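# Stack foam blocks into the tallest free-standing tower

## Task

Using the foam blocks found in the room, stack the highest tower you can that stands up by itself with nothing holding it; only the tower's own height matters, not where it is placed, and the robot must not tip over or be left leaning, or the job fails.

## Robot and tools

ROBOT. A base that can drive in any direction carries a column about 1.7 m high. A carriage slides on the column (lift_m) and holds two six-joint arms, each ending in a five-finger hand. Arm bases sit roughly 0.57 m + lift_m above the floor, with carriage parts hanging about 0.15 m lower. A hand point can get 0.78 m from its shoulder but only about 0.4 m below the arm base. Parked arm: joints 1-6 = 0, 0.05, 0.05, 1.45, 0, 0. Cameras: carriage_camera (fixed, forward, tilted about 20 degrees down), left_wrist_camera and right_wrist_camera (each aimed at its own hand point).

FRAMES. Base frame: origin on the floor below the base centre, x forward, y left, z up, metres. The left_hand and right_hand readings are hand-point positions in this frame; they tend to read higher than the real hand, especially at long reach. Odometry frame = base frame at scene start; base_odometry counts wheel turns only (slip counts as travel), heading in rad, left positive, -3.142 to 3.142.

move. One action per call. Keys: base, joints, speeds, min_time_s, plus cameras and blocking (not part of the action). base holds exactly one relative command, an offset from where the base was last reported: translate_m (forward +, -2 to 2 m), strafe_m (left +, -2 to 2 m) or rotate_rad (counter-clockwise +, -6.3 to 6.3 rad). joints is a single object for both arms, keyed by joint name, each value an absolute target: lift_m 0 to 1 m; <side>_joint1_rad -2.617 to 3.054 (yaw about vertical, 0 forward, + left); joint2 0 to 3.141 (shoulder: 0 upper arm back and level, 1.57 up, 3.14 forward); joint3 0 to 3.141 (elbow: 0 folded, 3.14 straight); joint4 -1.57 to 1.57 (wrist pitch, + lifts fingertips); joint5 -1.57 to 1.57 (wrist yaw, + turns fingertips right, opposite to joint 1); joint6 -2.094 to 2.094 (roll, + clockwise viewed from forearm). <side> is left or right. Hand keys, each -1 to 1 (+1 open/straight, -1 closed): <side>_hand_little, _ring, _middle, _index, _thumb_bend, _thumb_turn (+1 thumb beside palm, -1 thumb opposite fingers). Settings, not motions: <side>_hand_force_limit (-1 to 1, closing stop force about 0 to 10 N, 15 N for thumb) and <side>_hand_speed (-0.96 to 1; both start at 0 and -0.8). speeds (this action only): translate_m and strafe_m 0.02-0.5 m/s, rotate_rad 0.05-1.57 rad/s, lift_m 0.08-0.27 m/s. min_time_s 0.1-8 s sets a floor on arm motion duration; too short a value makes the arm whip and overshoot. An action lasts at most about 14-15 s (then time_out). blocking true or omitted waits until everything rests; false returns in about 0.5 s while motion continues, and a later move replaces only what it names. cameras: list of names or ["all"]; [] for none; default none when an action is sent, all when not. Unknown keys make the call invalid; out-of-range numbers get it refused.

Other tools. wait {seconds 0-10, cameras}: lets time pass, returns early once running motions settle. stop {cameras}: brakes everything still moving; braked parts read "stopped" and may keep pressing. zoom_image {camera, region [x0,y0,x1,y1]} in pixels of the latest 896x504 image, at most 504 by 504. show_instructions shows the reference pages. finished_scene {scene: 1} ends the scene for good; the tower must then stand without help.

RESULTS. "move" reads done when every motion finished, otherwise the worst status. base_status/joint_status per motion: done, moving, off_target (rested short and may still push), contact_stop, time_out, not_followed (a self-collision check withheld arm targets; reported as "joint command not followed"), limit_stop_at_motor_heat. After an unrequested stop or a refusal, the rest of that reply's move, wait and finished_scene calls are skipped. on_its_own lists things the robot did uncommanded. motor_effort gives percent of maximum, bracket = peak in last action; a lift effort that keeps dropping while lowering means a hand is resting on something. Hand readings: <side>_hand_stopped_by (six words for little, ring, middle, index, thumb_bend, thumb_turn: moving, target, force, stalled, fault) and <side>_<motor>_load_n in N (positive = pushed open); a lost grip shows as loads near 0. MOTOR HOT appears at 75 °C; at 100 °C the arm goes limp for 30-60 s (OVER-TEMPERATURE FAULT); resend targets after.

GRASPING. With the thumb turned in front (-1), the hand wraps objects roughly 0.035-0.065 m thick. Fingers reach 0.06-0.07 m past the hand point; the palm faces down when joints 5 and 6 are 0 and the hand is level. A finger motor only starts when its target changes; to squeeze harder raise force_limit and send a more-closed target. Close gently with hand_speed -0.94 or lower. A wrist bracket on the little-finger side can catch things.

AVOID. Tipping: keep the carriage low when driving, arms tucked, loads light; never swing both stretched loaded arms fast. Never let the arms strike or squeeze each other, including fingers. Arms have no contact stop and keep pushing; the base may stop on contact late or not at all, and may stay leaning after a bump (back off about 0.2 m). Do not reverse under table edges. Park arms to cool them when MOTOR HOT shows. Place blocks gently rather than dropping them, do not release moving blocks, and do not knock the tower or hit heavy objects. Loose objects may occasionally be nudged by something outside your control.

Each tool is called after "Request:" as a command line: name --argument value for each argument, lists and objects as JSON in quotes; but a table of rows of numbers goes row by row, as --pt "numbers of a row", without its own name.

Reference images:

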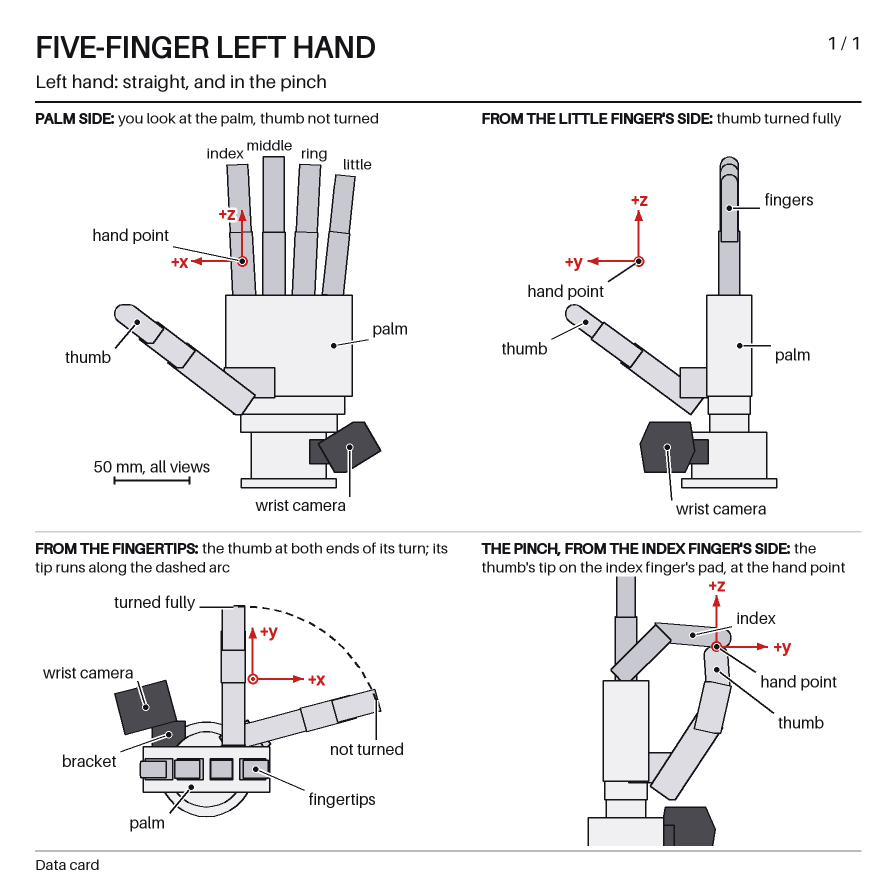

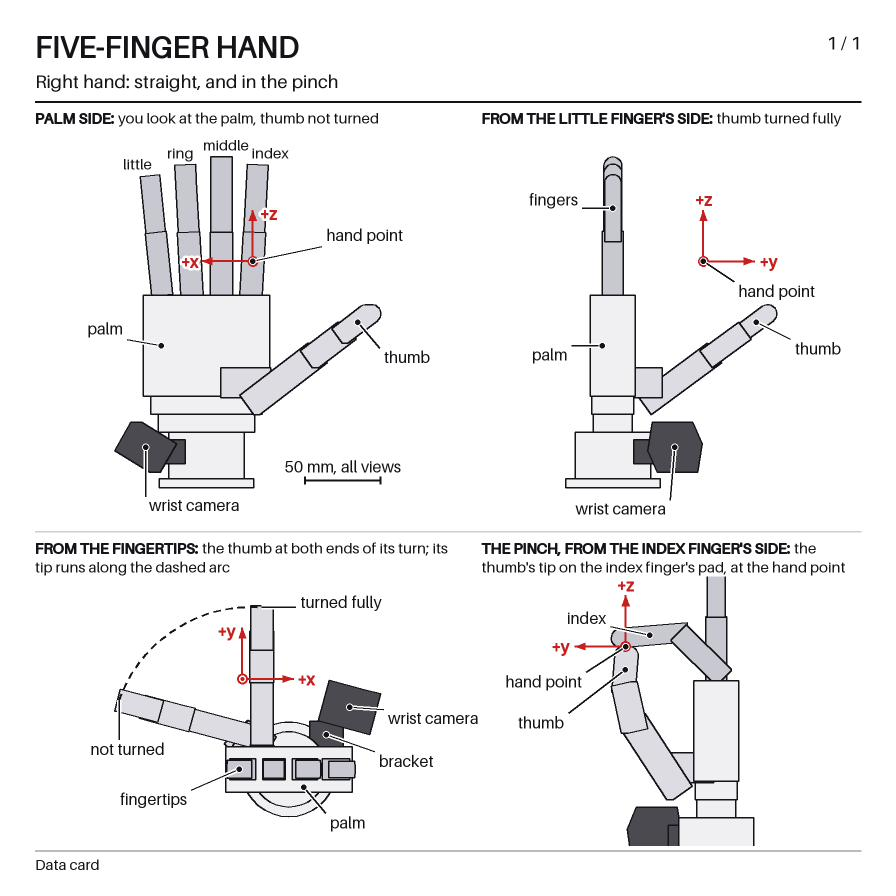

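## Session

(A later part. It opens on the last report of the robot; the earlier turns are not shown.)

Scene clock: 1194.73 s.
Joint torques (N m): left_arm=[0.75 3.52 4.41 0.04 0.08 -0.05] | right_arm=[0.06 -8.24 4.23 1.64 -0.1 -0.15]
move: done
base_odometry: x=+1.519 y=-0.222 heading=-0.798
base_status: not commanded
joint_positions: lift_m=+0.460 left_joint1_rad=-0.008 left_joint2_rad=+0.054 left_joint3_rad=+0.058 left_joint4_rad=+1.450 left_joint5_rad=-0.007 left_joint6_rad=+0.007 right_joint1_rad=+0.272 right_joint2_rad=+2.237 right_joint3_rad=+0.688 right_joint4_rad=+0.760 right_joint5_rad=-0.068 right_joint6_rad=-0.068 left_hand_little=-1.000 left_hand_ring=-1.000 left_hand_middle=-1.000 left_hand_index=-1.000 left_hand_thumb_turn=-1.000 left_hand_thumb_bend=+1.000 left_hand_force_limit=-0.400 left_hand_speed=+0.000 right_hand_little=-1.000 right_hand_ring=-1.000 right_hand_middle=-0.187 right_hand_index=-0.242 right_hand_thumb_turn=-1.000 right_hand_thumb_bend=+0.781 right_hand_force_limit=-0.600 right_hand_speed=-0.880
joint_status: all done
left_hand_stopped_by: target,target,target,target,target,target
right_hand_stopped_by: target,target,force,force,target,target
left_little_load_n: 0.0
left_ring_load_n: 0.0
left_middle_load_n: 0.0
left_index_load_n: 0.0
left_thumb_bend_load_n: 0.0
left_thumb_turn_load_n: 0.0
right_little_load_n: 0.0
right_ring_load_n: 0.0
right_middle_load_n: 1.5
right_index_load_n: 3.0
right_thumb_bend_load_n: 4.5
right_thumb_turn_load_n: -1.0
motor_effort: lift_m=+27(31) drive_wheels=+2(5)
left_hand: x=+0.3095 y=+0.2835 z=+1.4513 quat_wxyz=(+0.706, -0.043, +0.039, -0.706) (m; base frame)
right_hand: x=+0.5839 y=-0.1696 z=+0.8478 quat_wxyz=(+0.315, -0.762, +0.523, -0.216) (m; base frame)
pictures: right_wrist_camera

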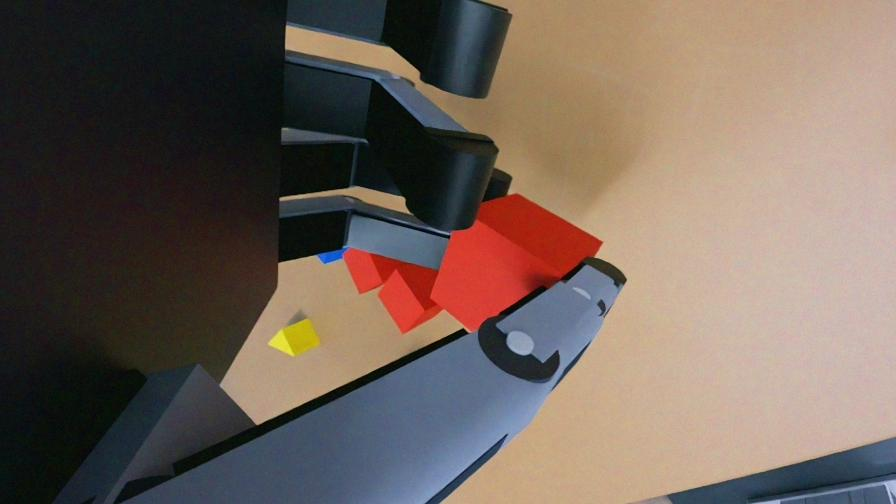

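Request:
move --joints '{"lift_m": 0.7, "right_joint1_rad": 0.3, "right_joint2_rad": 1.8, "right_joint3_rad": 0.9, "right_joint4_rad": 0.7, "right_joint5_rad": 0.1, "right_joint6_rad": -1.3}' --min_time_s 3.5

Request:
move --base '{"translate_m": -0.1}' --speeds '{"translate_m": 0.15}' --cameras '["right_wrist_camera", "carriage_camera"]'

Scene clock: 1220.70 s.
Joint torques (N m): left_arm=[0.75 3.6 4.3 0.02 0.08 -0.05] | right_arm=[0.31 -10.55 8.92 2 0.11 -0.18]
move: done
base_odometry: x=+1.519 y=-0.222 heading=-0.798
base_status: not commanded
joint_positions: lift_m=+0.700 left_joint1_rad=-0.008 left_joint2_rad=+0.054 left_joint3_rad=+0.058 left_joint4_rad=+1.450 left_joint5_rad=-0.007 left_joint6_rad=+0.007 right_joint1_rad=+0.292 right_joint2_rad=+1.828 right_joint3_rad=+0.879 right_joint4_rad=+0.714 right_joint5_rad=+0.088 right_joint6_rad=-1.291 left_hand_little=-1.000 left_hand_ring=-1.000 left_hand_middle=-1.000 left_hand_index=-1.000 left_hand_thumb_turn=-1.000 left_hand_thumb_bend=+1.000 left_hand_force_limit=-0.400 left_hand_speed=+0.000 right_hand_little=-1.000 right_hand_ring=-1.000 right_hand_middle=-0.187 right_hand_index=-0.242 right_hand_thumb_turn=-1.000 right_hand_thumb_bend=+0.781 right_hand_force_limit=-0.600 right_hand_speed=-0.880
joint_status: all done
left_hand_stopped_by: target,target,target,target,target,target
right_hand_stopped_by: target,target,force,force,target,target
left_little_load_n: 0.0
left_ring_load_n: 0.0
left_middle_load_n: 0.0
left_index_load_n: 0.0
left_thumb_bend_load_n: 0.0
left_thumb_turn_load_n: 0.0
right_little_load_n: 0.0
right_ring_load_n: 0.0
right_middle_load_n: 2.0
right_index_load_n: 3.0
right_thumb_bend_load_n: 4.5
right_thumb_turn_load_n: -0.5
motor_effort: lift_m=+27(33) drive_wheels=+1(5)
left_hand: x=+0.3095 y=+0.2835 z=+1.6913 quat_wxyz=(+0.706, -0.043, +0.039, -0.706) (m; base frame)
right_hand: x=+0.7382 y=-0.2259 z=+1.3417 quat_wxyz=(+0.141, -0.784, +0.022, -0.604) (m; base frame)
pictures: none

Scene clock: 1222.27 s.
Joint torques (N m): left_arm=[0.75 3.45 4.23 -0.01 0.07 -0.05] | right_arm=[0.27 -10.26 8.98 2.03 0.11 -0.16]
move: done
base_odometry: x=+1.449 y=-0.150 heading=-0.799
base_status: done
joint_positions: lift_m=+0.700 left_joint1_rad=-0.008 left_joint2_rad=+0.054 left_joint3_rad=+0.058 left_joint4_rad=+1.451 left_joint5_rad=-0.007 left_joint6_rad=+0.007 right_joint1_rad=+0.292 right_joint2_rad=+1.824 right_joint3_rad=+0.880 right_joint4_rad=+0.710 right_joint5_rad=+0.090 right_joint6_rad=-1.293 left_hand_little=-1.000 left_hand_ring=-1.000 left_hand_middle=-1.000 left_hand_index=-1.000 left_hand_thumb_turn=-1.000 left_hand_thumb_bend=+1.000 left_hand_force_limit=-0.400 left_hand_speed=+0.000 right_hand_little=-1.000 right_hand_ring=-1.000 right_hand_middle=-0.187 right_hand_index=-0.242 right_hand_thumb_turn=-1.000 right_hand_thumb_bend=+0.781 right_hand_force_limit=-0.600 right_hand_speed=-0.880
joint_status: not commanded
left_hand_stopped_by: target,target,target,target,target,target
right_hand_stopped_by: target,target,force,force,target,target
left_little_load_n: 0.0
left_ring_load_n: 0.0
left_middle_load_n: 0.0
left_index_load_n: -0.5
left_thumb_bend_load_n: 0.0
left_thumb_turn_load_n: 0.0
right_little_load_n: 0.0
right_ring_load_n: 0.0
right_middle_load_n: 2.0
right_index_load_n: 3.5
right_thumb_bend_load_n: 4.5
right_thumb_turn_load_n: -1.0
motor_effort: lift_m=+25(27) drive_wheels=-3(10)
left_hand: x=+0.3093 y=+0.2835 z=+1.6914 quat_wxyz=(+0.706, -0.043, +0.039, -0.706) (m; base frame)
right_hand: x=+0.7380 y=-0.2264 z=+1.3430 quat_wxyz=(+0.140, -0.784, +0.022, -0.604) (m; base frame)
pictures: carriage_camera, right_wrist_camera

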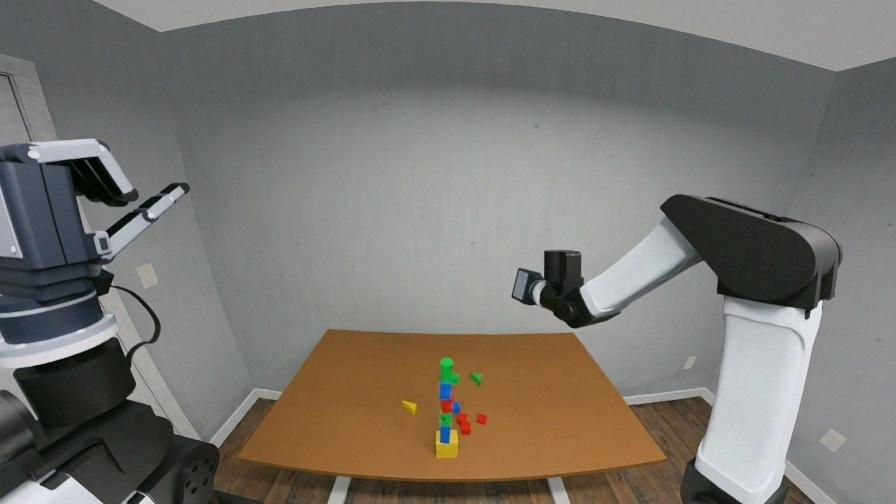

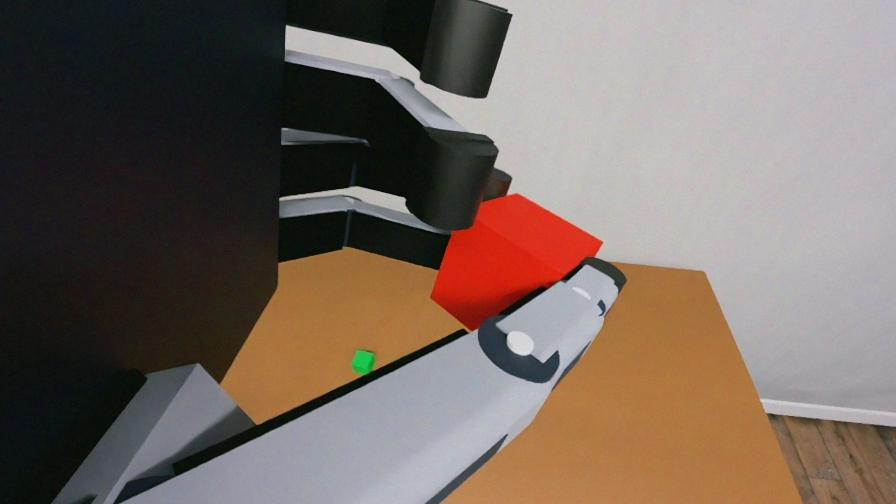

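Request:
move --joints '{"lift_m": 0.66, "right_joint1_rad": 0.95, "right_joint2_rad": 1.99, "right_joint3_rad": 0.86, "right_joint4_rad": 1.02, "right_joint5_rad": 0.43, "right_joint6_rad": -1.6, "left_joint1_rad": 0.3, "left_joint2_rad": 1.5, "left_joint3_rad": 1.0, "left_joint4_rad": 0.5, "left_joint5_rad": 0.7, "left_joint6_rad": 0, "left_hand_thumb_turn": 1}' --min_time_s 3

Request:
move --joints '{"lift_m": 0.61, "right_joint1_rad": 1.005, "right_joint2_rad": 2.05, "right_joint3_rad": 0.9, "right_joint4_rad": 1.024, "right_joint5_rad": 0.482, "right_joint6_rad": -1.632, "left_joint1_rad": 0.38, "left_joint2_rad": 2.263, "left_joint3_rad": 1.732, "left_joint4_rad": 0.531, "left_joint5_rad": 1.1, "left_joint6_rad": 0}' --min_time_s 2

Request:
move --joints '{"left_joint1_rad": 0.058, "left_joint5_rad": 1.541}' --min_time_s 1.5 --cameras '["right_wrist_camera", "left_wrist_camera"]'

Request:
zoom_image --camera "left_wrist_camera" --region '[280, 180, 480, 340]'

Request:
zoom_image --camera "right_wrist_camera" --region '[360, 220, 560, 400]'

Scene clock: 1227.87 s.
Joint torques (N m): left_arm=[0.7 -5.7 8.73 1.96 0.09 -0.05] | right_arm=[0.31 -7.83 5.44 2.23 0.16 -0.18]
move: done
base_odometry: x=+1.449 y=-0.150 heading=-0.799
base_status: not commanded
joint_positions: lift_m=+0.660 left_joint1_rad=+0.293 left_joint2_rad=+1.488 left_joint3_rad=+0.974 left_joint4_rad=+0.518 left_joint5_rad=+0.692 left_joint6_rad=+0.007 right_joint1_rad=+0.943 right_joint2_rad=+1.977 right_joint3_rad=+0.867 right_joint4_rad=+1.006 right_joint5_rad=+0.418 right_joint6_rad=-1.592 left_hand_little=-1.000 left_hand_ring=-1.000 left_hand_middle=-1.000 left_hand_index=-1.000 left_hand_thumb_turn=+1.000 left_hand_thumb_bend=+1.000 left_hand_force_limit=-0.400 left_hand_speed=+0.000 right_hand_little=-1.000 right_hand_ring=-1.000 right_hand_middle=-0.187 right_hand_index=-0.242 right_hand_thumb_turn=-1.000 right_hand_thumb_bend=+0.781 right_hand_force_limit=-0.600 right_hand_speed=-0.880
joint_status: all done
left_hand_stopped_by: target,target,target,target,target,target
right_hand_stopped_by: target,target,force,force,target,target
left_little_load_n: 0.0
left_ring_load_n: 0.0
left_middle_load_n: 0.0
left_index_load_n: 0.0
left_thumb_bend_load_n: 0.0
left_thumb_turn_load_n: -0.5
right_little_load_n: 0.0
right_ring_load_n: 0.0
right_middle_load_n: 1.5
right_index_load_n: 3.5
right_thumb_bend_load_n: 4.0
right_thumb_turn_load_n: -0.5
motor_effort: lift_m=+23(26) drive_wheels=-4(4)
left_hand: x=+0.6864 y=+0.3008 z=+1.4518 quat_wxyz=(+0.394, -0.388, +0.590, -0.588) (m; base frame)
right_hand: x=+0.6254 y=+0.0203 z=+1.3136 quat_wxyz=(+0.153, -0.708, -0.214, -0.655) (m; base frame)
pictures: none

Scene clock: 1230.17 s.
Joint torques (N m): left_arm=[0.72 -11.34 8.38 1.88 0.11 -0.05] | right_arm=[0.27 -8.09 7.83 2.16 0.13 -0.19]
move: done
base_odometry: x=+1.449 y=-0.150 heading=-0.799
base_status: not commanded
joint_positions: lift_m=+0.610 left_joint1_rad=+0.373 left_joint2_rad=+2.243 left_joint3_rad=+1.707 left_joint4_rad=+0.526 left_joint5_rad=+1.091 left_joint6_rad=+0.007 right_joint1_rad=+0.997 right_joint2_rad=+2.037 right_joint3_rad=+0.881 right_joint4_rad=+1.015 right_joint5_rad=+0.471 right_joint6_rad=-1.624 left_hand_little=-1.000 left_hand_ring=-1.000 left_hand_middle=-1.000 left_hand_index=-1.000 left_hand_thumb_turn=+1.000 left_hand_thumb_bend=+1.000 left_hand_force_limit=-0.400 left_hand_speed=+0.000 right_hand_little=-1.000 right_hand_ring=-1.000 right_hand_middle=-0.187 right_hand_index=-0.242 right_hand_thumb_turn=-1.000 right_hand_thumb_bend=+0.781 right_hand_force_limit=-0.600 right_hand_speed=-0.880
joint_status: all done
left_hand_stopped_by: target,target,target,target,target,target
right_hand_stopped_by: target,target,force,force,target,target
left_little_load_n: 0.0
left_ring_load_n: 0.0
left_middle_load_n: 0.0
left_index_load_n: 0.0
left_thumb_bend_load_n: 0.0
left_thumb_turn_load_n: -0.5
right_little_load_n: 0.0
right_ring_load_n: 0.0
right_middle_load_n: 1.5
right_index_load_n: 3.5
right_thumb_bend_load_n: 4.5
right_thumb_turn_load_n: -0.5
motor_effort: lift_m=+24(26) drive_wheels=-4(4)
left_hand: x=+0.8085 y=+0.3444 z=+1.3379 quat_wxyz=(+0.291, -0.294, +0.645, -0.643) (m; base frame)
right_hand: x=+0.6119 y=+0.0336 z=+1.2448 quat_wxyz=(+0.133, -0.712, -0.236, -0.648) (m; base frame)
pictures: none

Scene clock: 1232.00 s.
Joint torques (N m): left_arm=[-0.39 -10.99 8.08 1.51 0.1 -0.05] | right_arm=[0.24 -8.06 7.77 2.16 0.11 -0.18]
move: done
base_odometry: x=+1.449 y=-0.150 heading=-0.799
base_status: not commanded
joint_positions: lift_m=+0.610 left_joint1_rad=+0.063 left_joint2_rad=+2.243 left_joint3_rad=+1.707 left_joint4_rad=+0.526 left_joint5_rad=+1.532 left_joint6_rad=+0.007 right_joint1_rad=+0.997 right_joint2_rad=+2.037 right_joint3_rad=+0.881 right_joint4_rad=+1.015 right_joint5_rad=+0.472 right_joint6_rad=-1.624 left_hand_little=-1.000 left_hand_ring=-1.000 left_hand_middle=-1.000 left_hand_index=-1.000 left_hand_thumb_turn=+1.000 left_hand_thumb_bend=+1.000 left_hand_force_limit=-0.400 left_hand_speed=+0.000 right_hand_little=-1.000 right_hand_ring=-1.000 right_hand_middle=-0.187 right_hand_index=-0.242 right_hand_thumb_turn=-1.000 right_hand_thumb_bend=+0.781 right_hand_force_limit=-0.600 right_hand_speed=-0.880
joint_status: all done
left_hand_stopped_by: target,target,target,target,target,target
right_hand_stopped_by: target,target,force,force,target,target
left_little_load_n: 0.0
left_ring_load_n: 0.0
left_middle_load_n: 0.0
left_index_load_n: 0.0
left_thumb_bend_load_n: 0.0
left_thumb_turn_load_n: 0.0
right_little_load_n: 0.0
right_ring_load_n: 0.0
right_middle_load_n: 2.0
right_index_load_n: 3.0
right_thumb_bend_load_n: 4.5
right_thumb_turn_load_n: -0.5
motor_effort: lift_m=+24(25) drive_wheels=-4(4)
left_hand: x=+0.7050 y=+0.1483 z=+1.3389 quat_wxyz=(+0.035, -0.037, +0.706, -0.706) (m; base frame)
right_hand: x=+0.6120 y=+0.0334 z=+1.2448 quat_wxyz=(+0.133, -0.712, -0.236, -0.648) (m; base frame)
pictures: left_wrist_camera, right_wrist_camera

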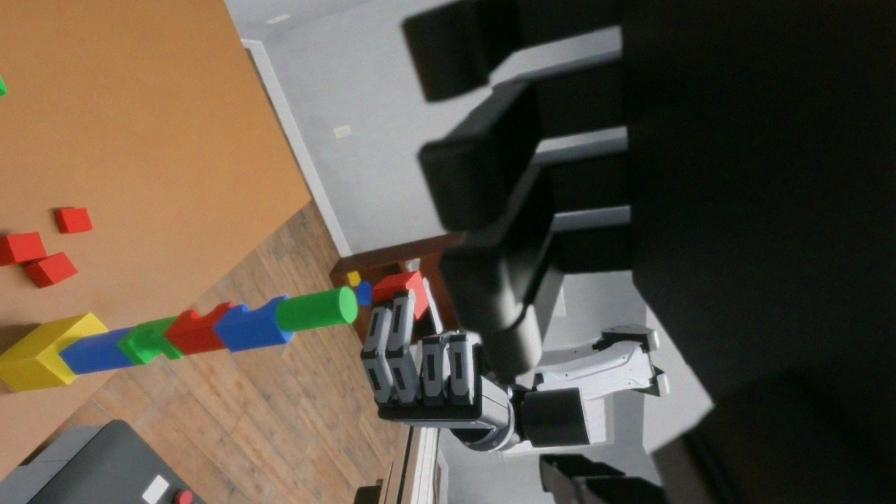

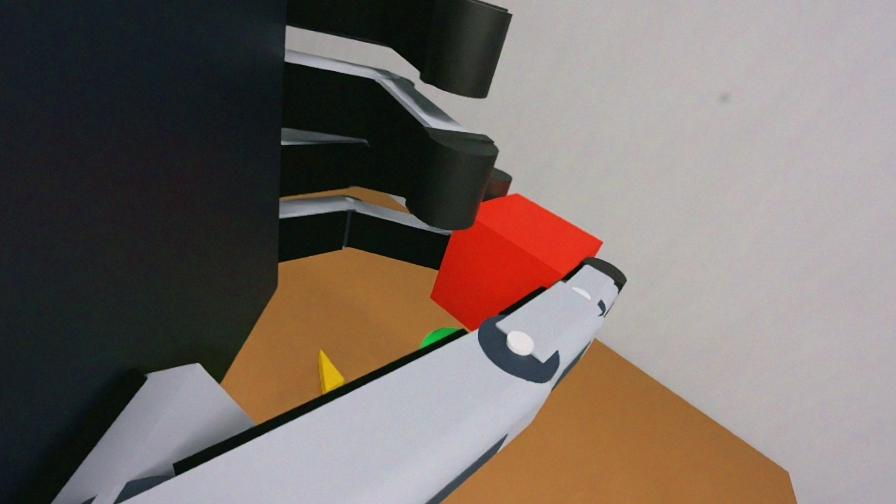

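Scaled by 2.520 from the camera's 896x504 image, which has a finer 1280x720 frame.

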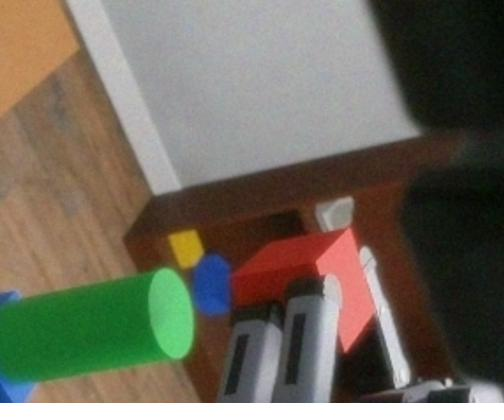

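Scaled by 2.520 from the camera's 896x504 image, which has a finer 1280x720 frame.

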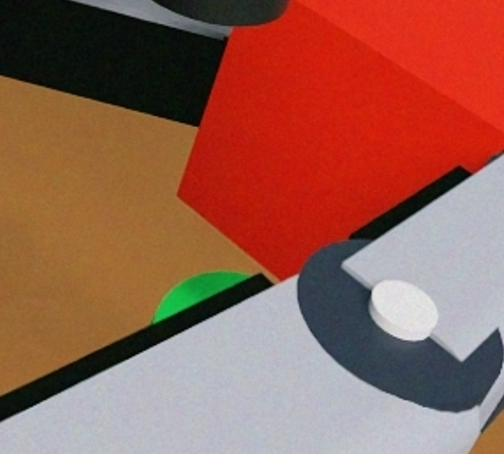

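Request:
zoom_image --camera "left_wrist_camera" --region '[335, 260, 445, 340]'

Scaled by 4.582 from the camera's 896x504 image, which has a finer 1280x720 frame.

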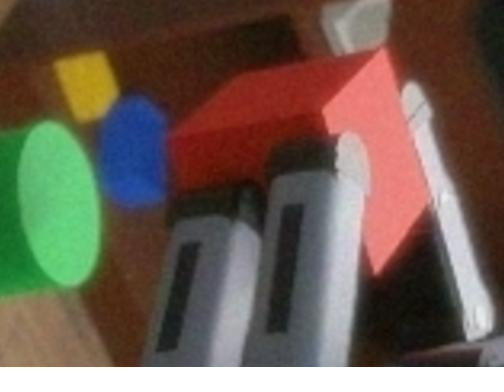

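Request:
move --joints '{"right_joint1_rad": 0.96, "right_joint2_rad": 1.98, "right_joint3_rad": 0.83, "right_joint4_rad": 1.09, "right_joint5_rad": 0.43, "right_joint6_rad": -1.57}' --min_time_s 1.2

Request:
move --joints '{"right_joint1_rad": 0.995, "right_joint2_rad": 2.045, "right_joint3_rad": 0.889, "right_joint4_rad": 1.134, "right_joint5_rad": 0.477, "right_joint6_rad": -1.594}' --min_time_s 1.5

Request:
move --joints '{"lift_m": 0.578}' --speeds '{"lift_m": 0.08}' --cameras '["right_wrist_camera", "left_wrist_camera"]'

Request:
zoom_image --camera "left_wrist_camera" --region '[325, 240, 445, 340]'

Request:
zoom_image --camera "right_wrist_camera" --region '[360, 220, 560, 400]'

Scene clock: 1257.17 s.
Joint torques (N m): left_arm=[-0.39 -11.02 8.06 1.5 0.11 -0.05] | right_arm=[-0.85 -11.28 5.19 2.21 -0.07 -0.03]
move: done
base_odometry: x=+1.449 y=-0.150 heading=-0.799
base_status: not commanded
joint_positions: lift_m=+0.610 left_joint1_rad=+0.063 left_joint2_rad=+2.243 left_joint3_rad=+1.707 left_joint4_rad=+0.526 left_joint5_rad=+1.533 left_joint6_rad=+0.007 right_joint1_rad=+0.968 right_joint2_rad=+2.009 right_joint3_rad=+0.838 right_joint4_rad=+1.076 right_joint5_rad=+0.442 right_joint6_rad=-1.577 left_hand_little=-1.000 left_hand_ring=-1.000 left_hand_middle=-1.000 left_hand_index=-1.000 left_hand_thumb_turn=+1.000 left_hand_thumb_bend=+1.000 left_hand_force_limit=-0.400 left_hand_speed=+0.000 right_hand_little=-1.000 right_hand_ring=-1.000 right_hand_middle=-0.187 right_hand_index=-0.242 right_hand_thumb_turn=-1.000 right_hand_thumb_bend=+0.781 right_hand_force_limit=-0.600 right_hand_speed=-0.880
joint_status: all done
left_hand_stopped_by: target,target,target,target,target,target
right_hand_stopped_by: target,target,force,force,target,target
left_little_load_n: 0.0
left_ring_load_n: 0.0
left_middle_load_n: 0.0
left_index_load_n: 0.0
left_thumb_bend_load_n: 0.0
left_thumb_turn_load_n: 0.0
right_little_load_n: 0.0
right_ring_load_n: 0.0
right_middle_load_n: 2.0
right_index_load_n: 3.5
right_thumb_bend_load_n: 4.0
right_thumb_turn_load_n: -0.5
motor_effort: lift_m=+24(25) drive_wheels=-3(4)
left_hand: x=+0.7047 y=+0.1483 z=+1.3389 quat_wxyz=(+0.034, -0.037, +0.706, -0.706) (m; base frame)
right_hand: x=+0.6158 y=+0.0224 z=+1.2520 quat_wxyz=(+0.160, -0.707, -0.208, -0.657) (m; base frame)
pictures: none

Scene clock: 1258.97 s.
Joint torques (N m): left_arm=[-0.4 -11 8.06 1.5 0.11 -0.05] | right_arm=[0.31 -7.95 7.72 2.2 0.12 -0.16]
move: done
base_odometry: x=+1.449 y=-0.150 heading=-0.799
base_status: not commanded
joint_positions: lift_m=+0.610 left_joint1_rad=+0.063 left_joint2_rad=+2.243 left_joint3_rad=+1.707 left_joint4_rad=+0.526 left_joint5_rad=+1.533 left_joint6_rad=+0.007 right_joint1_rad=+0.987 right_joint2_rad=+2.031 right_joint3_rad=+0.870 right_joint4_rad=+1.121 right_joint5_rad=+0.466 right_joint6_rad=-1.587 left_hand_little=-1.000 left_hand_ring=-1.000 left_hand_middle=-1.000 left_hand_index=-1.000 left_hand_thumb_turn=+1.000 left_hand_thumb_bend=+1.000 left_hand_force_limit=-0.400 left_hand_speed=+0.000 right_hand_little=-1.000 right_hand_ring=-1.000 right_hand_middle=-0.187 right_hand_index=-0.242 right_hand_thumb_turn=-1.000 right_hand_thumb_bend=+0.781 right_hand_force_limit=-0.600 right_hand_speed=-0.880
joint_status: all done
left_hand_stopped_by: target,target,target,target,target,target
right_hand_stopped_by: target,target,force,force,target,target
left_little_load_n: 0.0
left_ring_load_n: -0.5
left_middle_load_n: 0.0
left_index_load_n: 0.0
left_thumb_bend_load_n: 0.0
left_thumb_turn_load_n: 0.0
right_little_load_n: 0.0
right_ring_load_n: 0.0
right_middle_load_n: 1.5
right_index_load_n: 3.0
right_thumb_bend_load_n: 4.5
right_thumb_turn_load_n: -0.5
motor_effort: lift_m=+23(24) drive_wheels=-4(4)
left_hand: x=+0.7047 y=+0.1483 z=+1.3389 quat_wxyz=(+0.034, -0.037, +0.706, -0.706) (m; base frame)
right_hand: x=+0.6158 y=+0.0334 z=+1.2637 quat_wxyz=(+0.167, -0.692, -0.197, -0.674) (m; base frame)
pictures: none

Scene clock: 1259.77 s.
Joint torques (N m): left_arm=[-0.5 -11.73 7.51 1.45 0.09 -0.05] | right_arm=[0.25 -8.65 7.25 2.11 0.1 -0.18]
move: done
base_odometry: x=+1.449 y=-0.150 heading=-0.799
base_status: not commanded
joint_positions: lift_m=+0.578 left_joint1_rad=+0.063 left_joint2_rad=+2.251 left_joint3_rad=+1.714 left_joint4_rad=+0.530 left_joint5_rad=+1.534 left_joint6_rad=+0.007 right_joint1_rad=+0.987 right_joint2_rad=+2.038 right_joint3_rad=+0.875 right_joint4_rad=+1.128 right_joint5_rad=+0.467 right_joint6_rad=-1.587 left_hand_little=-1.000 left_hand_ring=-1.000 left_hand_middle=-1.000 left_hand_index=-1.000 left_hand_thumb_turn=+1.000 left_hand_thumb_bend=+1.000 left_hand_force_limit=-0.400 left_hand_speed=+0.000 right_hand_little=-1.000 right_hand_ring=-1.000 right_hand_middle=-0.187 right_hand_index=-0.242 right_hand_thumb_turn=-1.000 right_hand_thumb_bend=+0.781 right_hand_force_limit=-0.600 right_hand_speed=-0.880
joint_status: all done
left_hand_stopped_by: target,target,target,target,target,target
right_hand_stopped_by: target,target,force,force,target,target
left_little_load_n: 0.0
left_ring_load_n: 0.0
left_middle_load_n: 0.0
left_index_load_n: 0.0
left_thumb_bend_load_n: 0.0
left_thumb_turn_load_n: 0.0
right_little_load_n: 0.0
right_ring_load_n: 0.0
right_middle_load_n: 1.5
right_index_load_n: 3.0
right_thumb_bend_load_n: 4.5
right_thumb_turn_load_n: -0.5
motor_effort: lift_m=+24(25) drive_wheels=-4(4)
left_hand: x=+0.7063 y=+0.1484 z=+1.3055 quat_wxyz=(+0.035, -0.035, +0.706, -0.706) (m; base frame)
right_hand: x=+0.6166 y=+0.0343 z=+1.2317 quat_wxyz=(+0.168, -0.691, -0.196, -0.675) (m; base frame)
pictures: left_wrist_camera, right_wrist_camera

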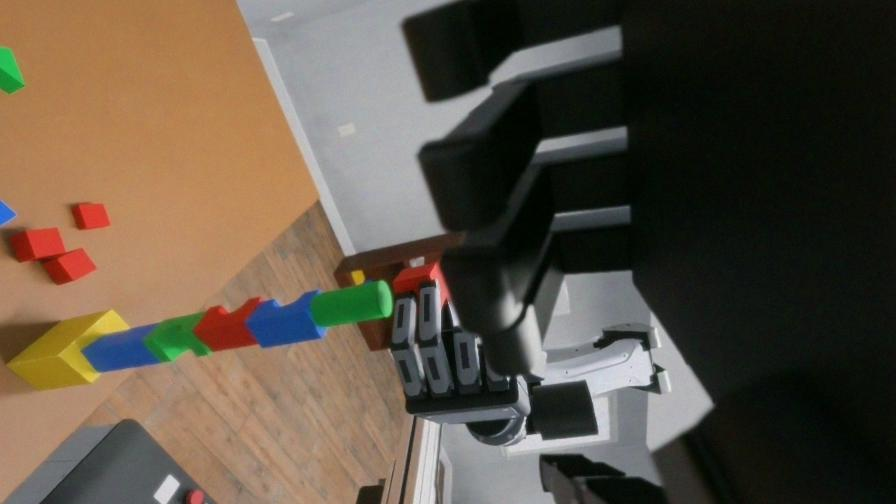

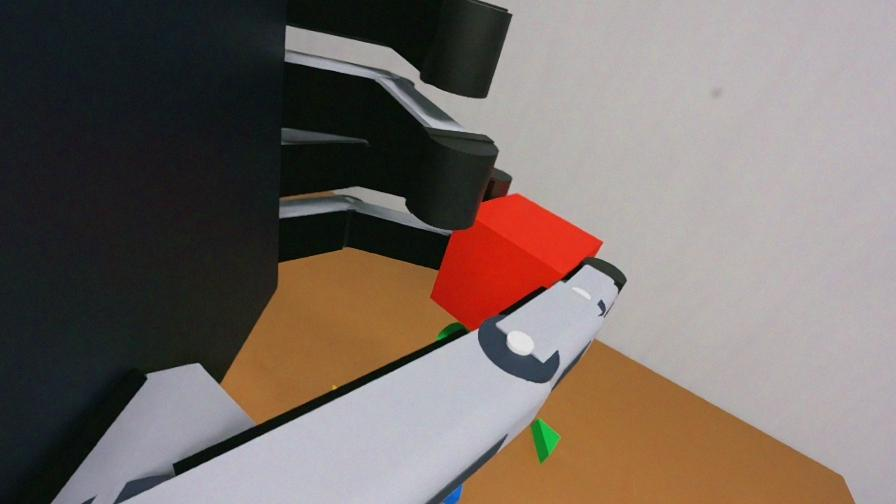

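Scaled by 4.200 from the camera's 896x504 image, which has a finer 1280x720 frame.

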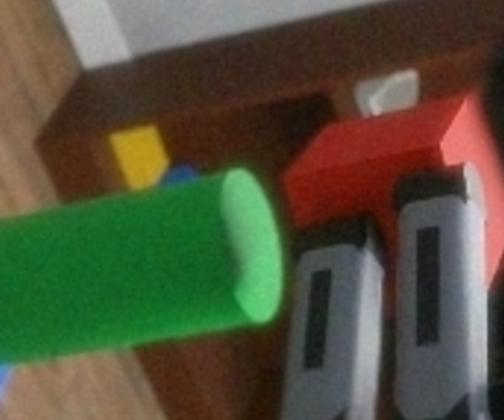

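Scaled by 2.520 from the camera's 896x504 image, which has a finer 1280x720 frame.

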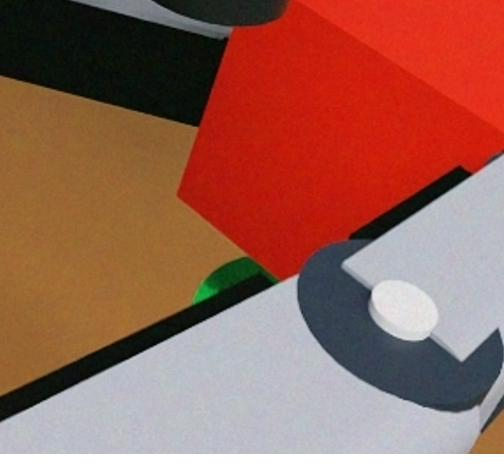

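Request:
move --joints '{"lift_m": 0.59}' --speeds '{"lift_m": 0.1}'

Request:
move --joints '{"right_joint1_rad": 1.009, "right_joint2_rad": 2.041, "right_joint3_rad": 0.882, "right_joint4_rad": 1.137, "right_joint5_rad": 0.49, "right_joint6_rad": -1.594}' --min_time_s 1.2

Request:
move --joints '{"lift_m": 0.574}' --speeds '{"lift_m": 0.08}' --cameras '["right_wrist_camera", "left_wrist_camera"]'

Request:
zoom_image --camera "left_wrist_camera" --region '[325, 240, 445, 340]'

Request:
zoom_image --camera "right_wrist_camera" --region '[360, 220, 560, 400]'

Scene clock: 1277.47 s.
Joint torques (N m): left_arm=[-0.44 -12.1 7.21 1.4 0.09 -0.05] | right_arm=[0.31 -8.95 6.91 2.05 0.1 -0.18]
move: done
base_odometry: x=+1.449 y=-0.150 heading=-0.799
base_status: not commanded
joint_positions: lift_m=+0.590 left_joint1_rad=+0.063 left_joint2_rad=+2.255 left_joint3_rad=+1.718 left_joint4_rad=+0.535 left_joint5_rad=+1.535 left_joint6_rad=+0.007 right_joint1_rad=+0.987 right_joint2_rad=+2.041 right_joint3_rad=+0.878 right_joint4_rad=+1.134 right_joint5_rad=+0.468 right_joint6_rad=-1.587 left_hand_little=-1.000 left_hand_ring=-1.000 left_hand_middle=-1.000 left_hand_index=-1.000 left_hand_thumb_turn=+1.000 left_hand_thumb_bend=+1.000 left_hand_force_limit=-0.400 left_hand_speed=+0.000 right_hand_little=-1.000 right_hand_ring=-1.000 right_hand_middle=-0.187 right_hand_index=-0.242 right_hand_thumb_turn=-1.000 right_hand_thumb_bend=+0.781 right_hand_force_limit=-0.600 right_hand_speed=-0.880
joint_status: all done
left_hand_stopped_by: target,target,target,target,target,target
right_hand_stopped_by: target,target,force,force,target,target
left_little_load_n: 0.5
left_ring_load_n: 0.0
left_middle_load_n: 0.0
left_index_load_n: 0.0
left_thumb_bend_load_n: 0.0
left_thumb_turn_load_n: -0.5
right_little_load_n: 0.0
right_ring_load_n: 0.0
right_middle_load_n: 2.0
right_index_load_n: 3.5
right_thumb_bend_load_n: 4.5
right_thumb_turn_load_n: -0.5
motor_effort: lift_m=+26(32) drive_wheels=-3(4)
left_hand: x=+0.7073 y=+0.1485 z=+1.3169 quat_wxyz=(+0.037, -0.033, +0.706, -0.706) (m; base frame)
right_hand: x=+0.6172 y=+0.0349 z=+1.2446 quat_wxyz=(+0.169, -0.689, -0.194, -0.677) (m; base frame)
pictures: none

Scene clock: 1278.97 s.
Joint torques (N m): left_arm=[-0.43 -12.05 7.16 1.4 0.08 -0.05] | right_arm=[0.28 -9.16 6.34 2.08 0.11 -0.14]
move: done
base_odometry: x=+1.449 y=-0.150 heading=-0.799
base_status: not commanded
joint_positions: lift_m=+0.590 left_joint1_rad=+0.063 left_joint2_rad=+2.255 left_joint3_rad=+1.718 left_joint4_rad=+0.535 left_joint5_rad=+1.535 left_joint6_rad=+0.007 right_joint1_rad=+1.001 right_joint2_rad=+2.041 right_joint3_rad=+0.878 right_joint4_rad=+1.134 right_joint5_rad=+0.479 right_joint6_rad=-1.587 left_hand_little=-1.000 left_hand_ring=-1.000 left_hand_middle=-1.000 left_hand_index=-1.000 left_hand_thumb_turn=+1.000 left_hand_thumb_bend=+1.000 left_hand_force_limit=-0.400 left_hand_speed=+0.000 right_hand_little=-1.000 right_hand_ring=-1.000 right_hand_middle=-0.187 right_hand_index=-0.242 right_hand_thumb_turn=-1.000 right_hand_thumb_bend=+0.781 right_hand_force_limit=-0.600 right_hand_speed=-0.880
joint_status: all done
left_hand_stopped_by: target,target,target,target,target,target
right_hand_stopped_by: target,target,force,force,target,target
left_little_load_n: -0.5
left_ring_load_n: 0.0
left_middle_load_n: 0.0
left_index_load_n: 0.0
left_thumb_bend_load_n: 0.0
left_thumb_turn_load_n: -0.5
right_little_load_n: 0.0
right_ring_load_n: 0.0
right_middle_load_n: 2.0
right_index_load_n: 3.5
right_thumb_bend_load_n: 4.0
right_thumb_turn_load_n: -1.0
motor_effort: lift_m=+26(28) drive_wheels=-3(4)
left_hand: x=+0.7073 y=+0.1485 z=+1.3169 quat_wxyz=(+0.037, -0.033, +0.706, -0.706) (m; base frame)
right_hand: x=+0.6128 y=+0.0384 z=+1.2446 quat_wxyz=(+0.170, -0.689, -0.195, -0.677) (m; base frame)
pictures: none

Scene clock: 1279.53 s.
Joint torques (N m): left_arm=[-0.53 -12.16 7.1 1.4 0.09 -0.05] | right_arm=[0.32 -9.32 6.3 2.08 0.1 -0.18]
move: done
base_odometry: x=+1.449 y=-0.150 heading=-0.799
base_status: not commanded
joint_positions: lift_m=+0.574 left_joint1_rad=+0.063 left_joint2_rad=+2.257 left_joint3_rad=+1.719 left_joint4_rad=+0.535 left_joint5_rad=+1.535 left_joint6_rad=+0.007 right_joint1_rad=+1.001 right_joint2_rad=+2.042 right_joint3_rad=+0.878 right_joint4_rad=+1.135 right_joint5_rad=+0.480 right_joint6_rad=-1.587 left_hand_little=-1.000 left_hand_ring=-1.000 left_hand_middle=-1.000 left_hand_index=-1.000 left_hand_thumb_turn=+1.000 left_hand_thumb_bend=+1.000 left_hand_force_limit=-0.400 left_hand_speed=+0.000 right_hand_little=-1.000 right_hand_ring=-1.000 right_hand_middle=-0.187 right_hand_index=-0.242 right_hand_thumb_turn=-1.000 right_hand_thumb_bend=+0.781 right_hand_force_limit=-0.600 right_hand_speed=-0.880
joint_status: all done
left_hand_stopped_by: target,target,target,target,target,target
right_hand_stopped_by: target,target,force,force,target,target
left_little_load_n: 0.0
left_ring_load_n: 0.0
left_middle_load_n: 0.0
left_index_load_n: 0.0
left_thumb_bend_load_n: 0.0
left_thumb_turn_load_n: -0.5
right_little_load_n: 0.0
right_ring_load_n: 0.0
right_middle_load_n: 2.0
right_index_load_n: 3.5
right_thumb_bend_load_n: 4.5
right_thumb_turn_load_n: -0.5
motor_effort: lift_m=+24(27) drive_wheels=-3(4)
left_hand: x=+0.7075 y=+0.1485 z=+1.3007 quat_wxyz=(+0.036, -0.033, +0.706, -0.706) (m; base frame)
right_hand: x=+0.6128 y=+0.0382 z=+1.2288 quat_wxyz=(+0.170, -0.689, -0.195, -0.677) (m; base frame)
pictures: left_wrist_camera, right_wrist_camera

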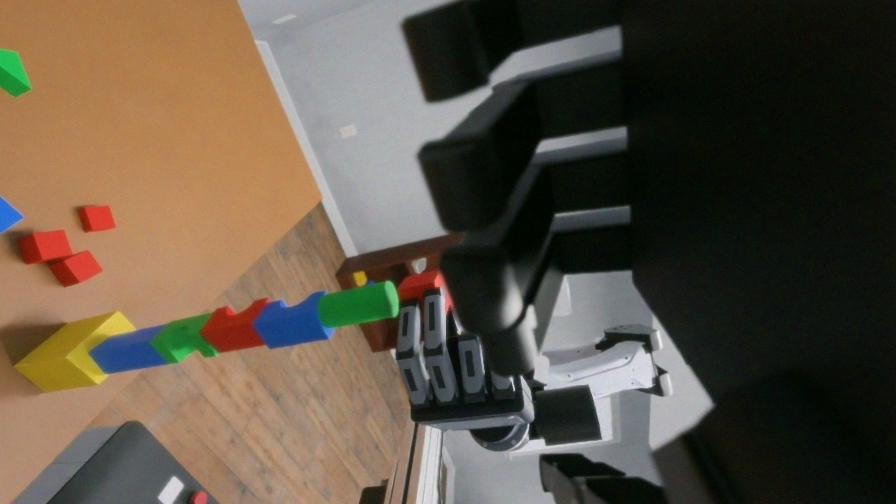

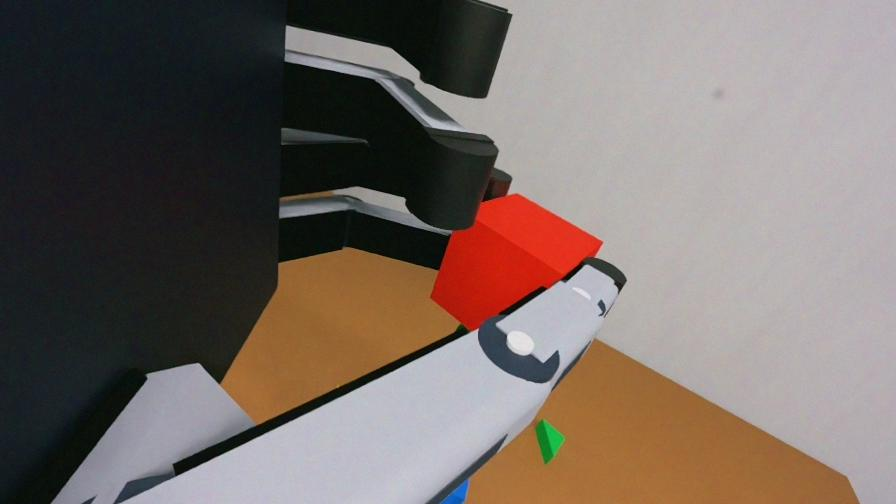

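Scaled by 4.200 from the camera's 896x504 image, which has a finer 1280x720 frame.

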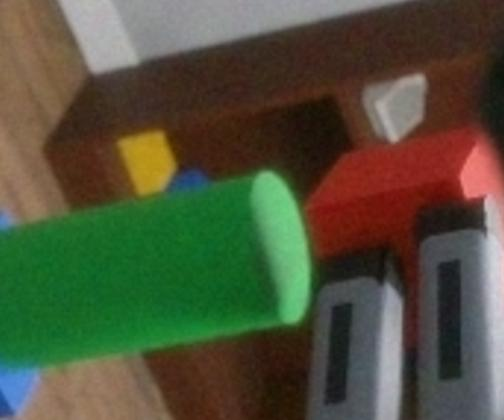

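Scaled by 2.520 from the camera's 896x504 image, which has a finer 1280x720 frame.

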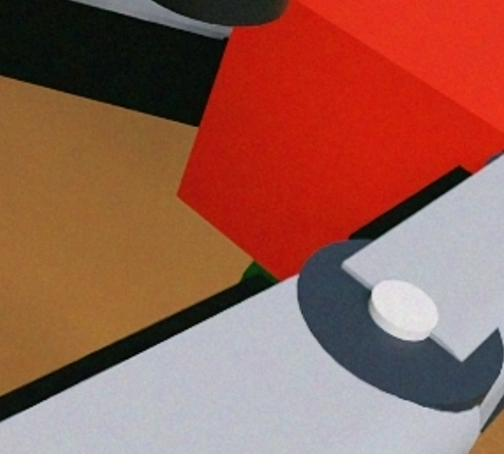

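Request:
zoom_image --camera "left_wrist_camera" --region '[380, 255, 450, 325]'

Scaled by 7.200 from the camera's 896x504 image, which has a finer 1280x720 frame.

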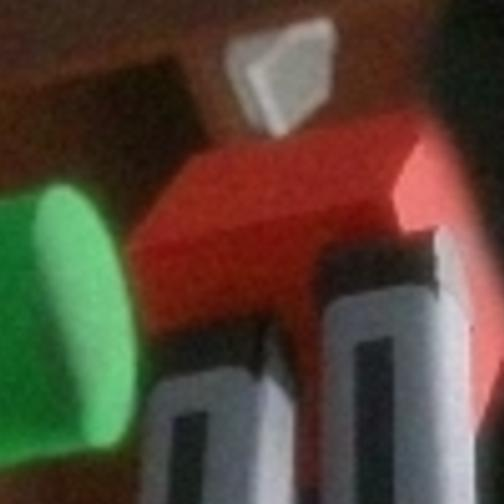

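Request:
move --joints '{"lift_m": 0.566}' --speeds '{"lift_m": 0.08}'

Request:
move --joints '{"lift_m": 0.561}' --speeds '{"lift_m": 0.08}' --cameras '["right_wrist_camera", "left_wrist_camera"]'

Request:
zoom_image --camera "left_wrist_camera" --region '[380, 255, 450, 325]'

Scene clock: 1285.53 s.
Joint torques (N m): left_arm=[-0.43 -12.45 7.2 1.43 0.08 -0.05] | right_arm=[0.35 -9.24 6.31 2.08 0.1 -0.17]
move: done
base_odometry: x=+1.449 y=-0.150 heading=-0.799
base_status: not commanded
joint_positions: lift_m=+0.566 left_joint1_rad=+0.063 left_joint2_rad=+2.260 left_joint3_rad=+1.719 left_joint4_rad=+0.534 left_joint5_rad=+1.536 left_joint6_rad=+0.007 right_joint1_rad=+1.001 right_joint2_rad=+2.043 right_joint3_rad=+0.878 right_joint4_rad=+1.134 right_joint5_rad=+0.481 right_joint6_rad=-1.587 left_hand_little=-1.000 left_hand_ring=-1.000 left_hand_middle=-1.000 left_hand_index=-1.000 left_hand_thumb_turn=+1.000 left_hand_thumb_bend=+1.000 left_hand_force_limit=-0.400 left_hand_speed=+0.000 right_hand_little=-1.000 right_hand_ring=-1.000 right_hand_middle=-0.187 right_hand_index=-0.242 right_hand_thumb_turn=-1.000 right_hand_thumb_bend=+0.781 right_hand_force_limit=-0.600 right_hand_speed=-0.880
joint_status: all done
left_hand_stopped_by: target,target,target,target,target,target
right_hand_stopped_by: target,target,force,force,target,target
left_little_load_n: 0.0
left_ring_load_n: 0.0
left_middle_load_n: 0.0
left_index_load_n: 0.0
left_thumb_bend_load_n: 0.0
left_thumb_turn_load_n: 0.0
right_little_load_n: 0.0
right_ring_load_n: 0.0
right_middle_load_n: 1.5
right_index_load_n: 3.0
right_thumb_bend_load_n: 4.5
right_thumb_turn_load_n: -0.5
motor_effort: lift_m=+23(24) drive_wheels=-4(4)
left_hand: x=+0.7075 y=+0.1485 z=+1.2912 quat_wxyz=(+0.035, -0.035, +0.706, -0.706) (m; base frame)
right_hand: x=+0.6128 y=+0.0380 z=+1.2202 quat_wxyz=(+0.169, -0.690, -0.195, -0.677) (m; base frame)
pictures: none

Scene clock: 1286.03 s.
Joint torques (N m): left_arm=[-0.32 -12.56 6.94 1.39 0.07 -0.05] | right_arm=[0.35 -9.21 6.28 2.08 0.08 -0.17]
move: done
base_odometry: x=+1.449 y=-0.150 heading=-0.798
base_status: not commanded
joint_positions: lift_m=+0.561 left_joint1_rad=+0.063 left_joint2_rad=+2.261 left_joint3_rad=+1.719 left_joint4_rad=+0.534 left_joint5_rad=+1.537 left_joint6_rad=+0.007 right_joint1_rad=+1.001 right_joint2_rad=+2.043 right_joint3_rad=+0.878 right_joint4_rad=+1.135 right_joint5_rad=+0.482 right_joint6_rad=-1.588 left_hand_little=-1.000 left_hand_ring=-1.000 left_hand_middle=-1.000 left_hand_index=-1.000 left_hand_thumb_turn=+1.000 left_hand_thumb_bend=+1.000 left_hand_force_limit=-0.400 left_hand_speed=+0.000 right_hand_little=-1.000 right_hand_ring=-1.000 right_hand_middle=-0.187 right_hand_index=-0.242 right_hand_thumb_turn=-1.000 right_hand_thumb_bend=+0.781 right_hand_force_limit=-0.600 right_hand_speed=-0.880
joint_status: all done
left_hand_stopped_by: target,target,target,target,target,target
right_hand_stopped_by: target,target,force,force,target,target
left_little_load_n: 0.0
left_ring_load_n: 0.0
left_middle_load_n: 0.0
left_index_load_n: 0.0
left_thumb_bend_load_n: 0.0
left_thumb_turn_load_n: 0.0
right_little_load_n: 0.0
right_ring_load_n: 0.0
right_middle_load_n: 2.0
right_index_load_n: 3.0
right_thumb_bend_load_n: 4.5
right_thumb_turn_load_n: -0.5
motor_effort: lift_m=+23(23) drive_wheels=-3(4)
left_hand: x=+0.7075 y=+0.1485 z=+1.2860 quat_wxyz=(+0.034, -0.034, +0.706, -0.706) (m; base frame)
right_hand: x=+0.6129 y=+0.0378 z=+1.2156 quat_wxyz=(+0.169, -0.689, -0.195, -0.677) (m; base frame)
pictures: left_wrist_camera, right_wrist_camera

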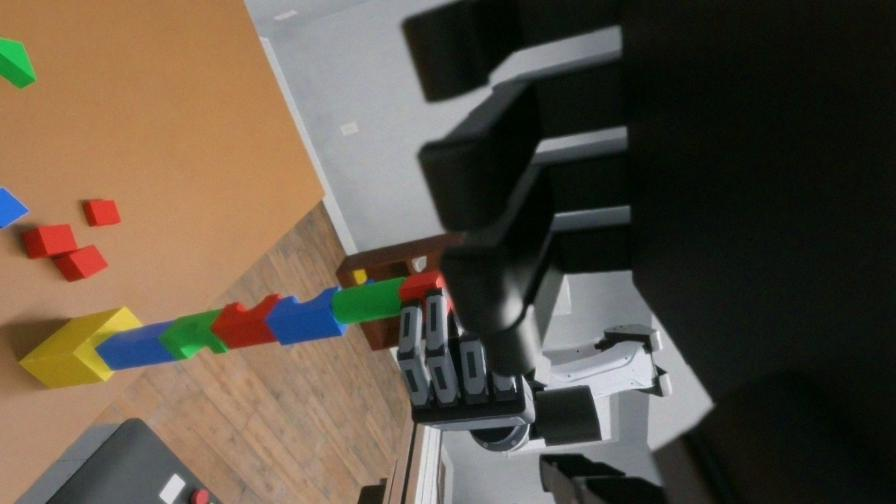

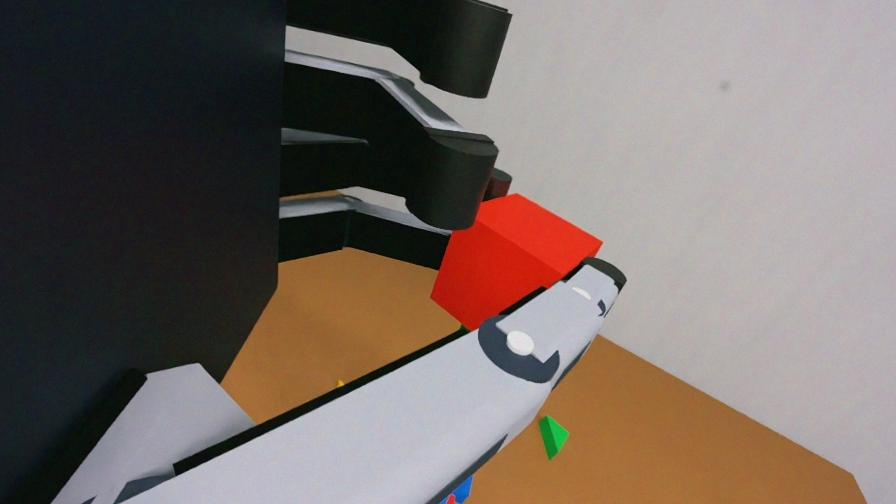

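Scaled by 7.200 from the camera's 896x504 image, which has a finer 1280x720 frame.

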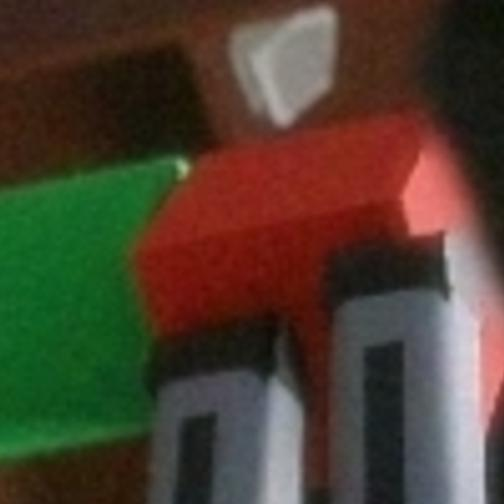

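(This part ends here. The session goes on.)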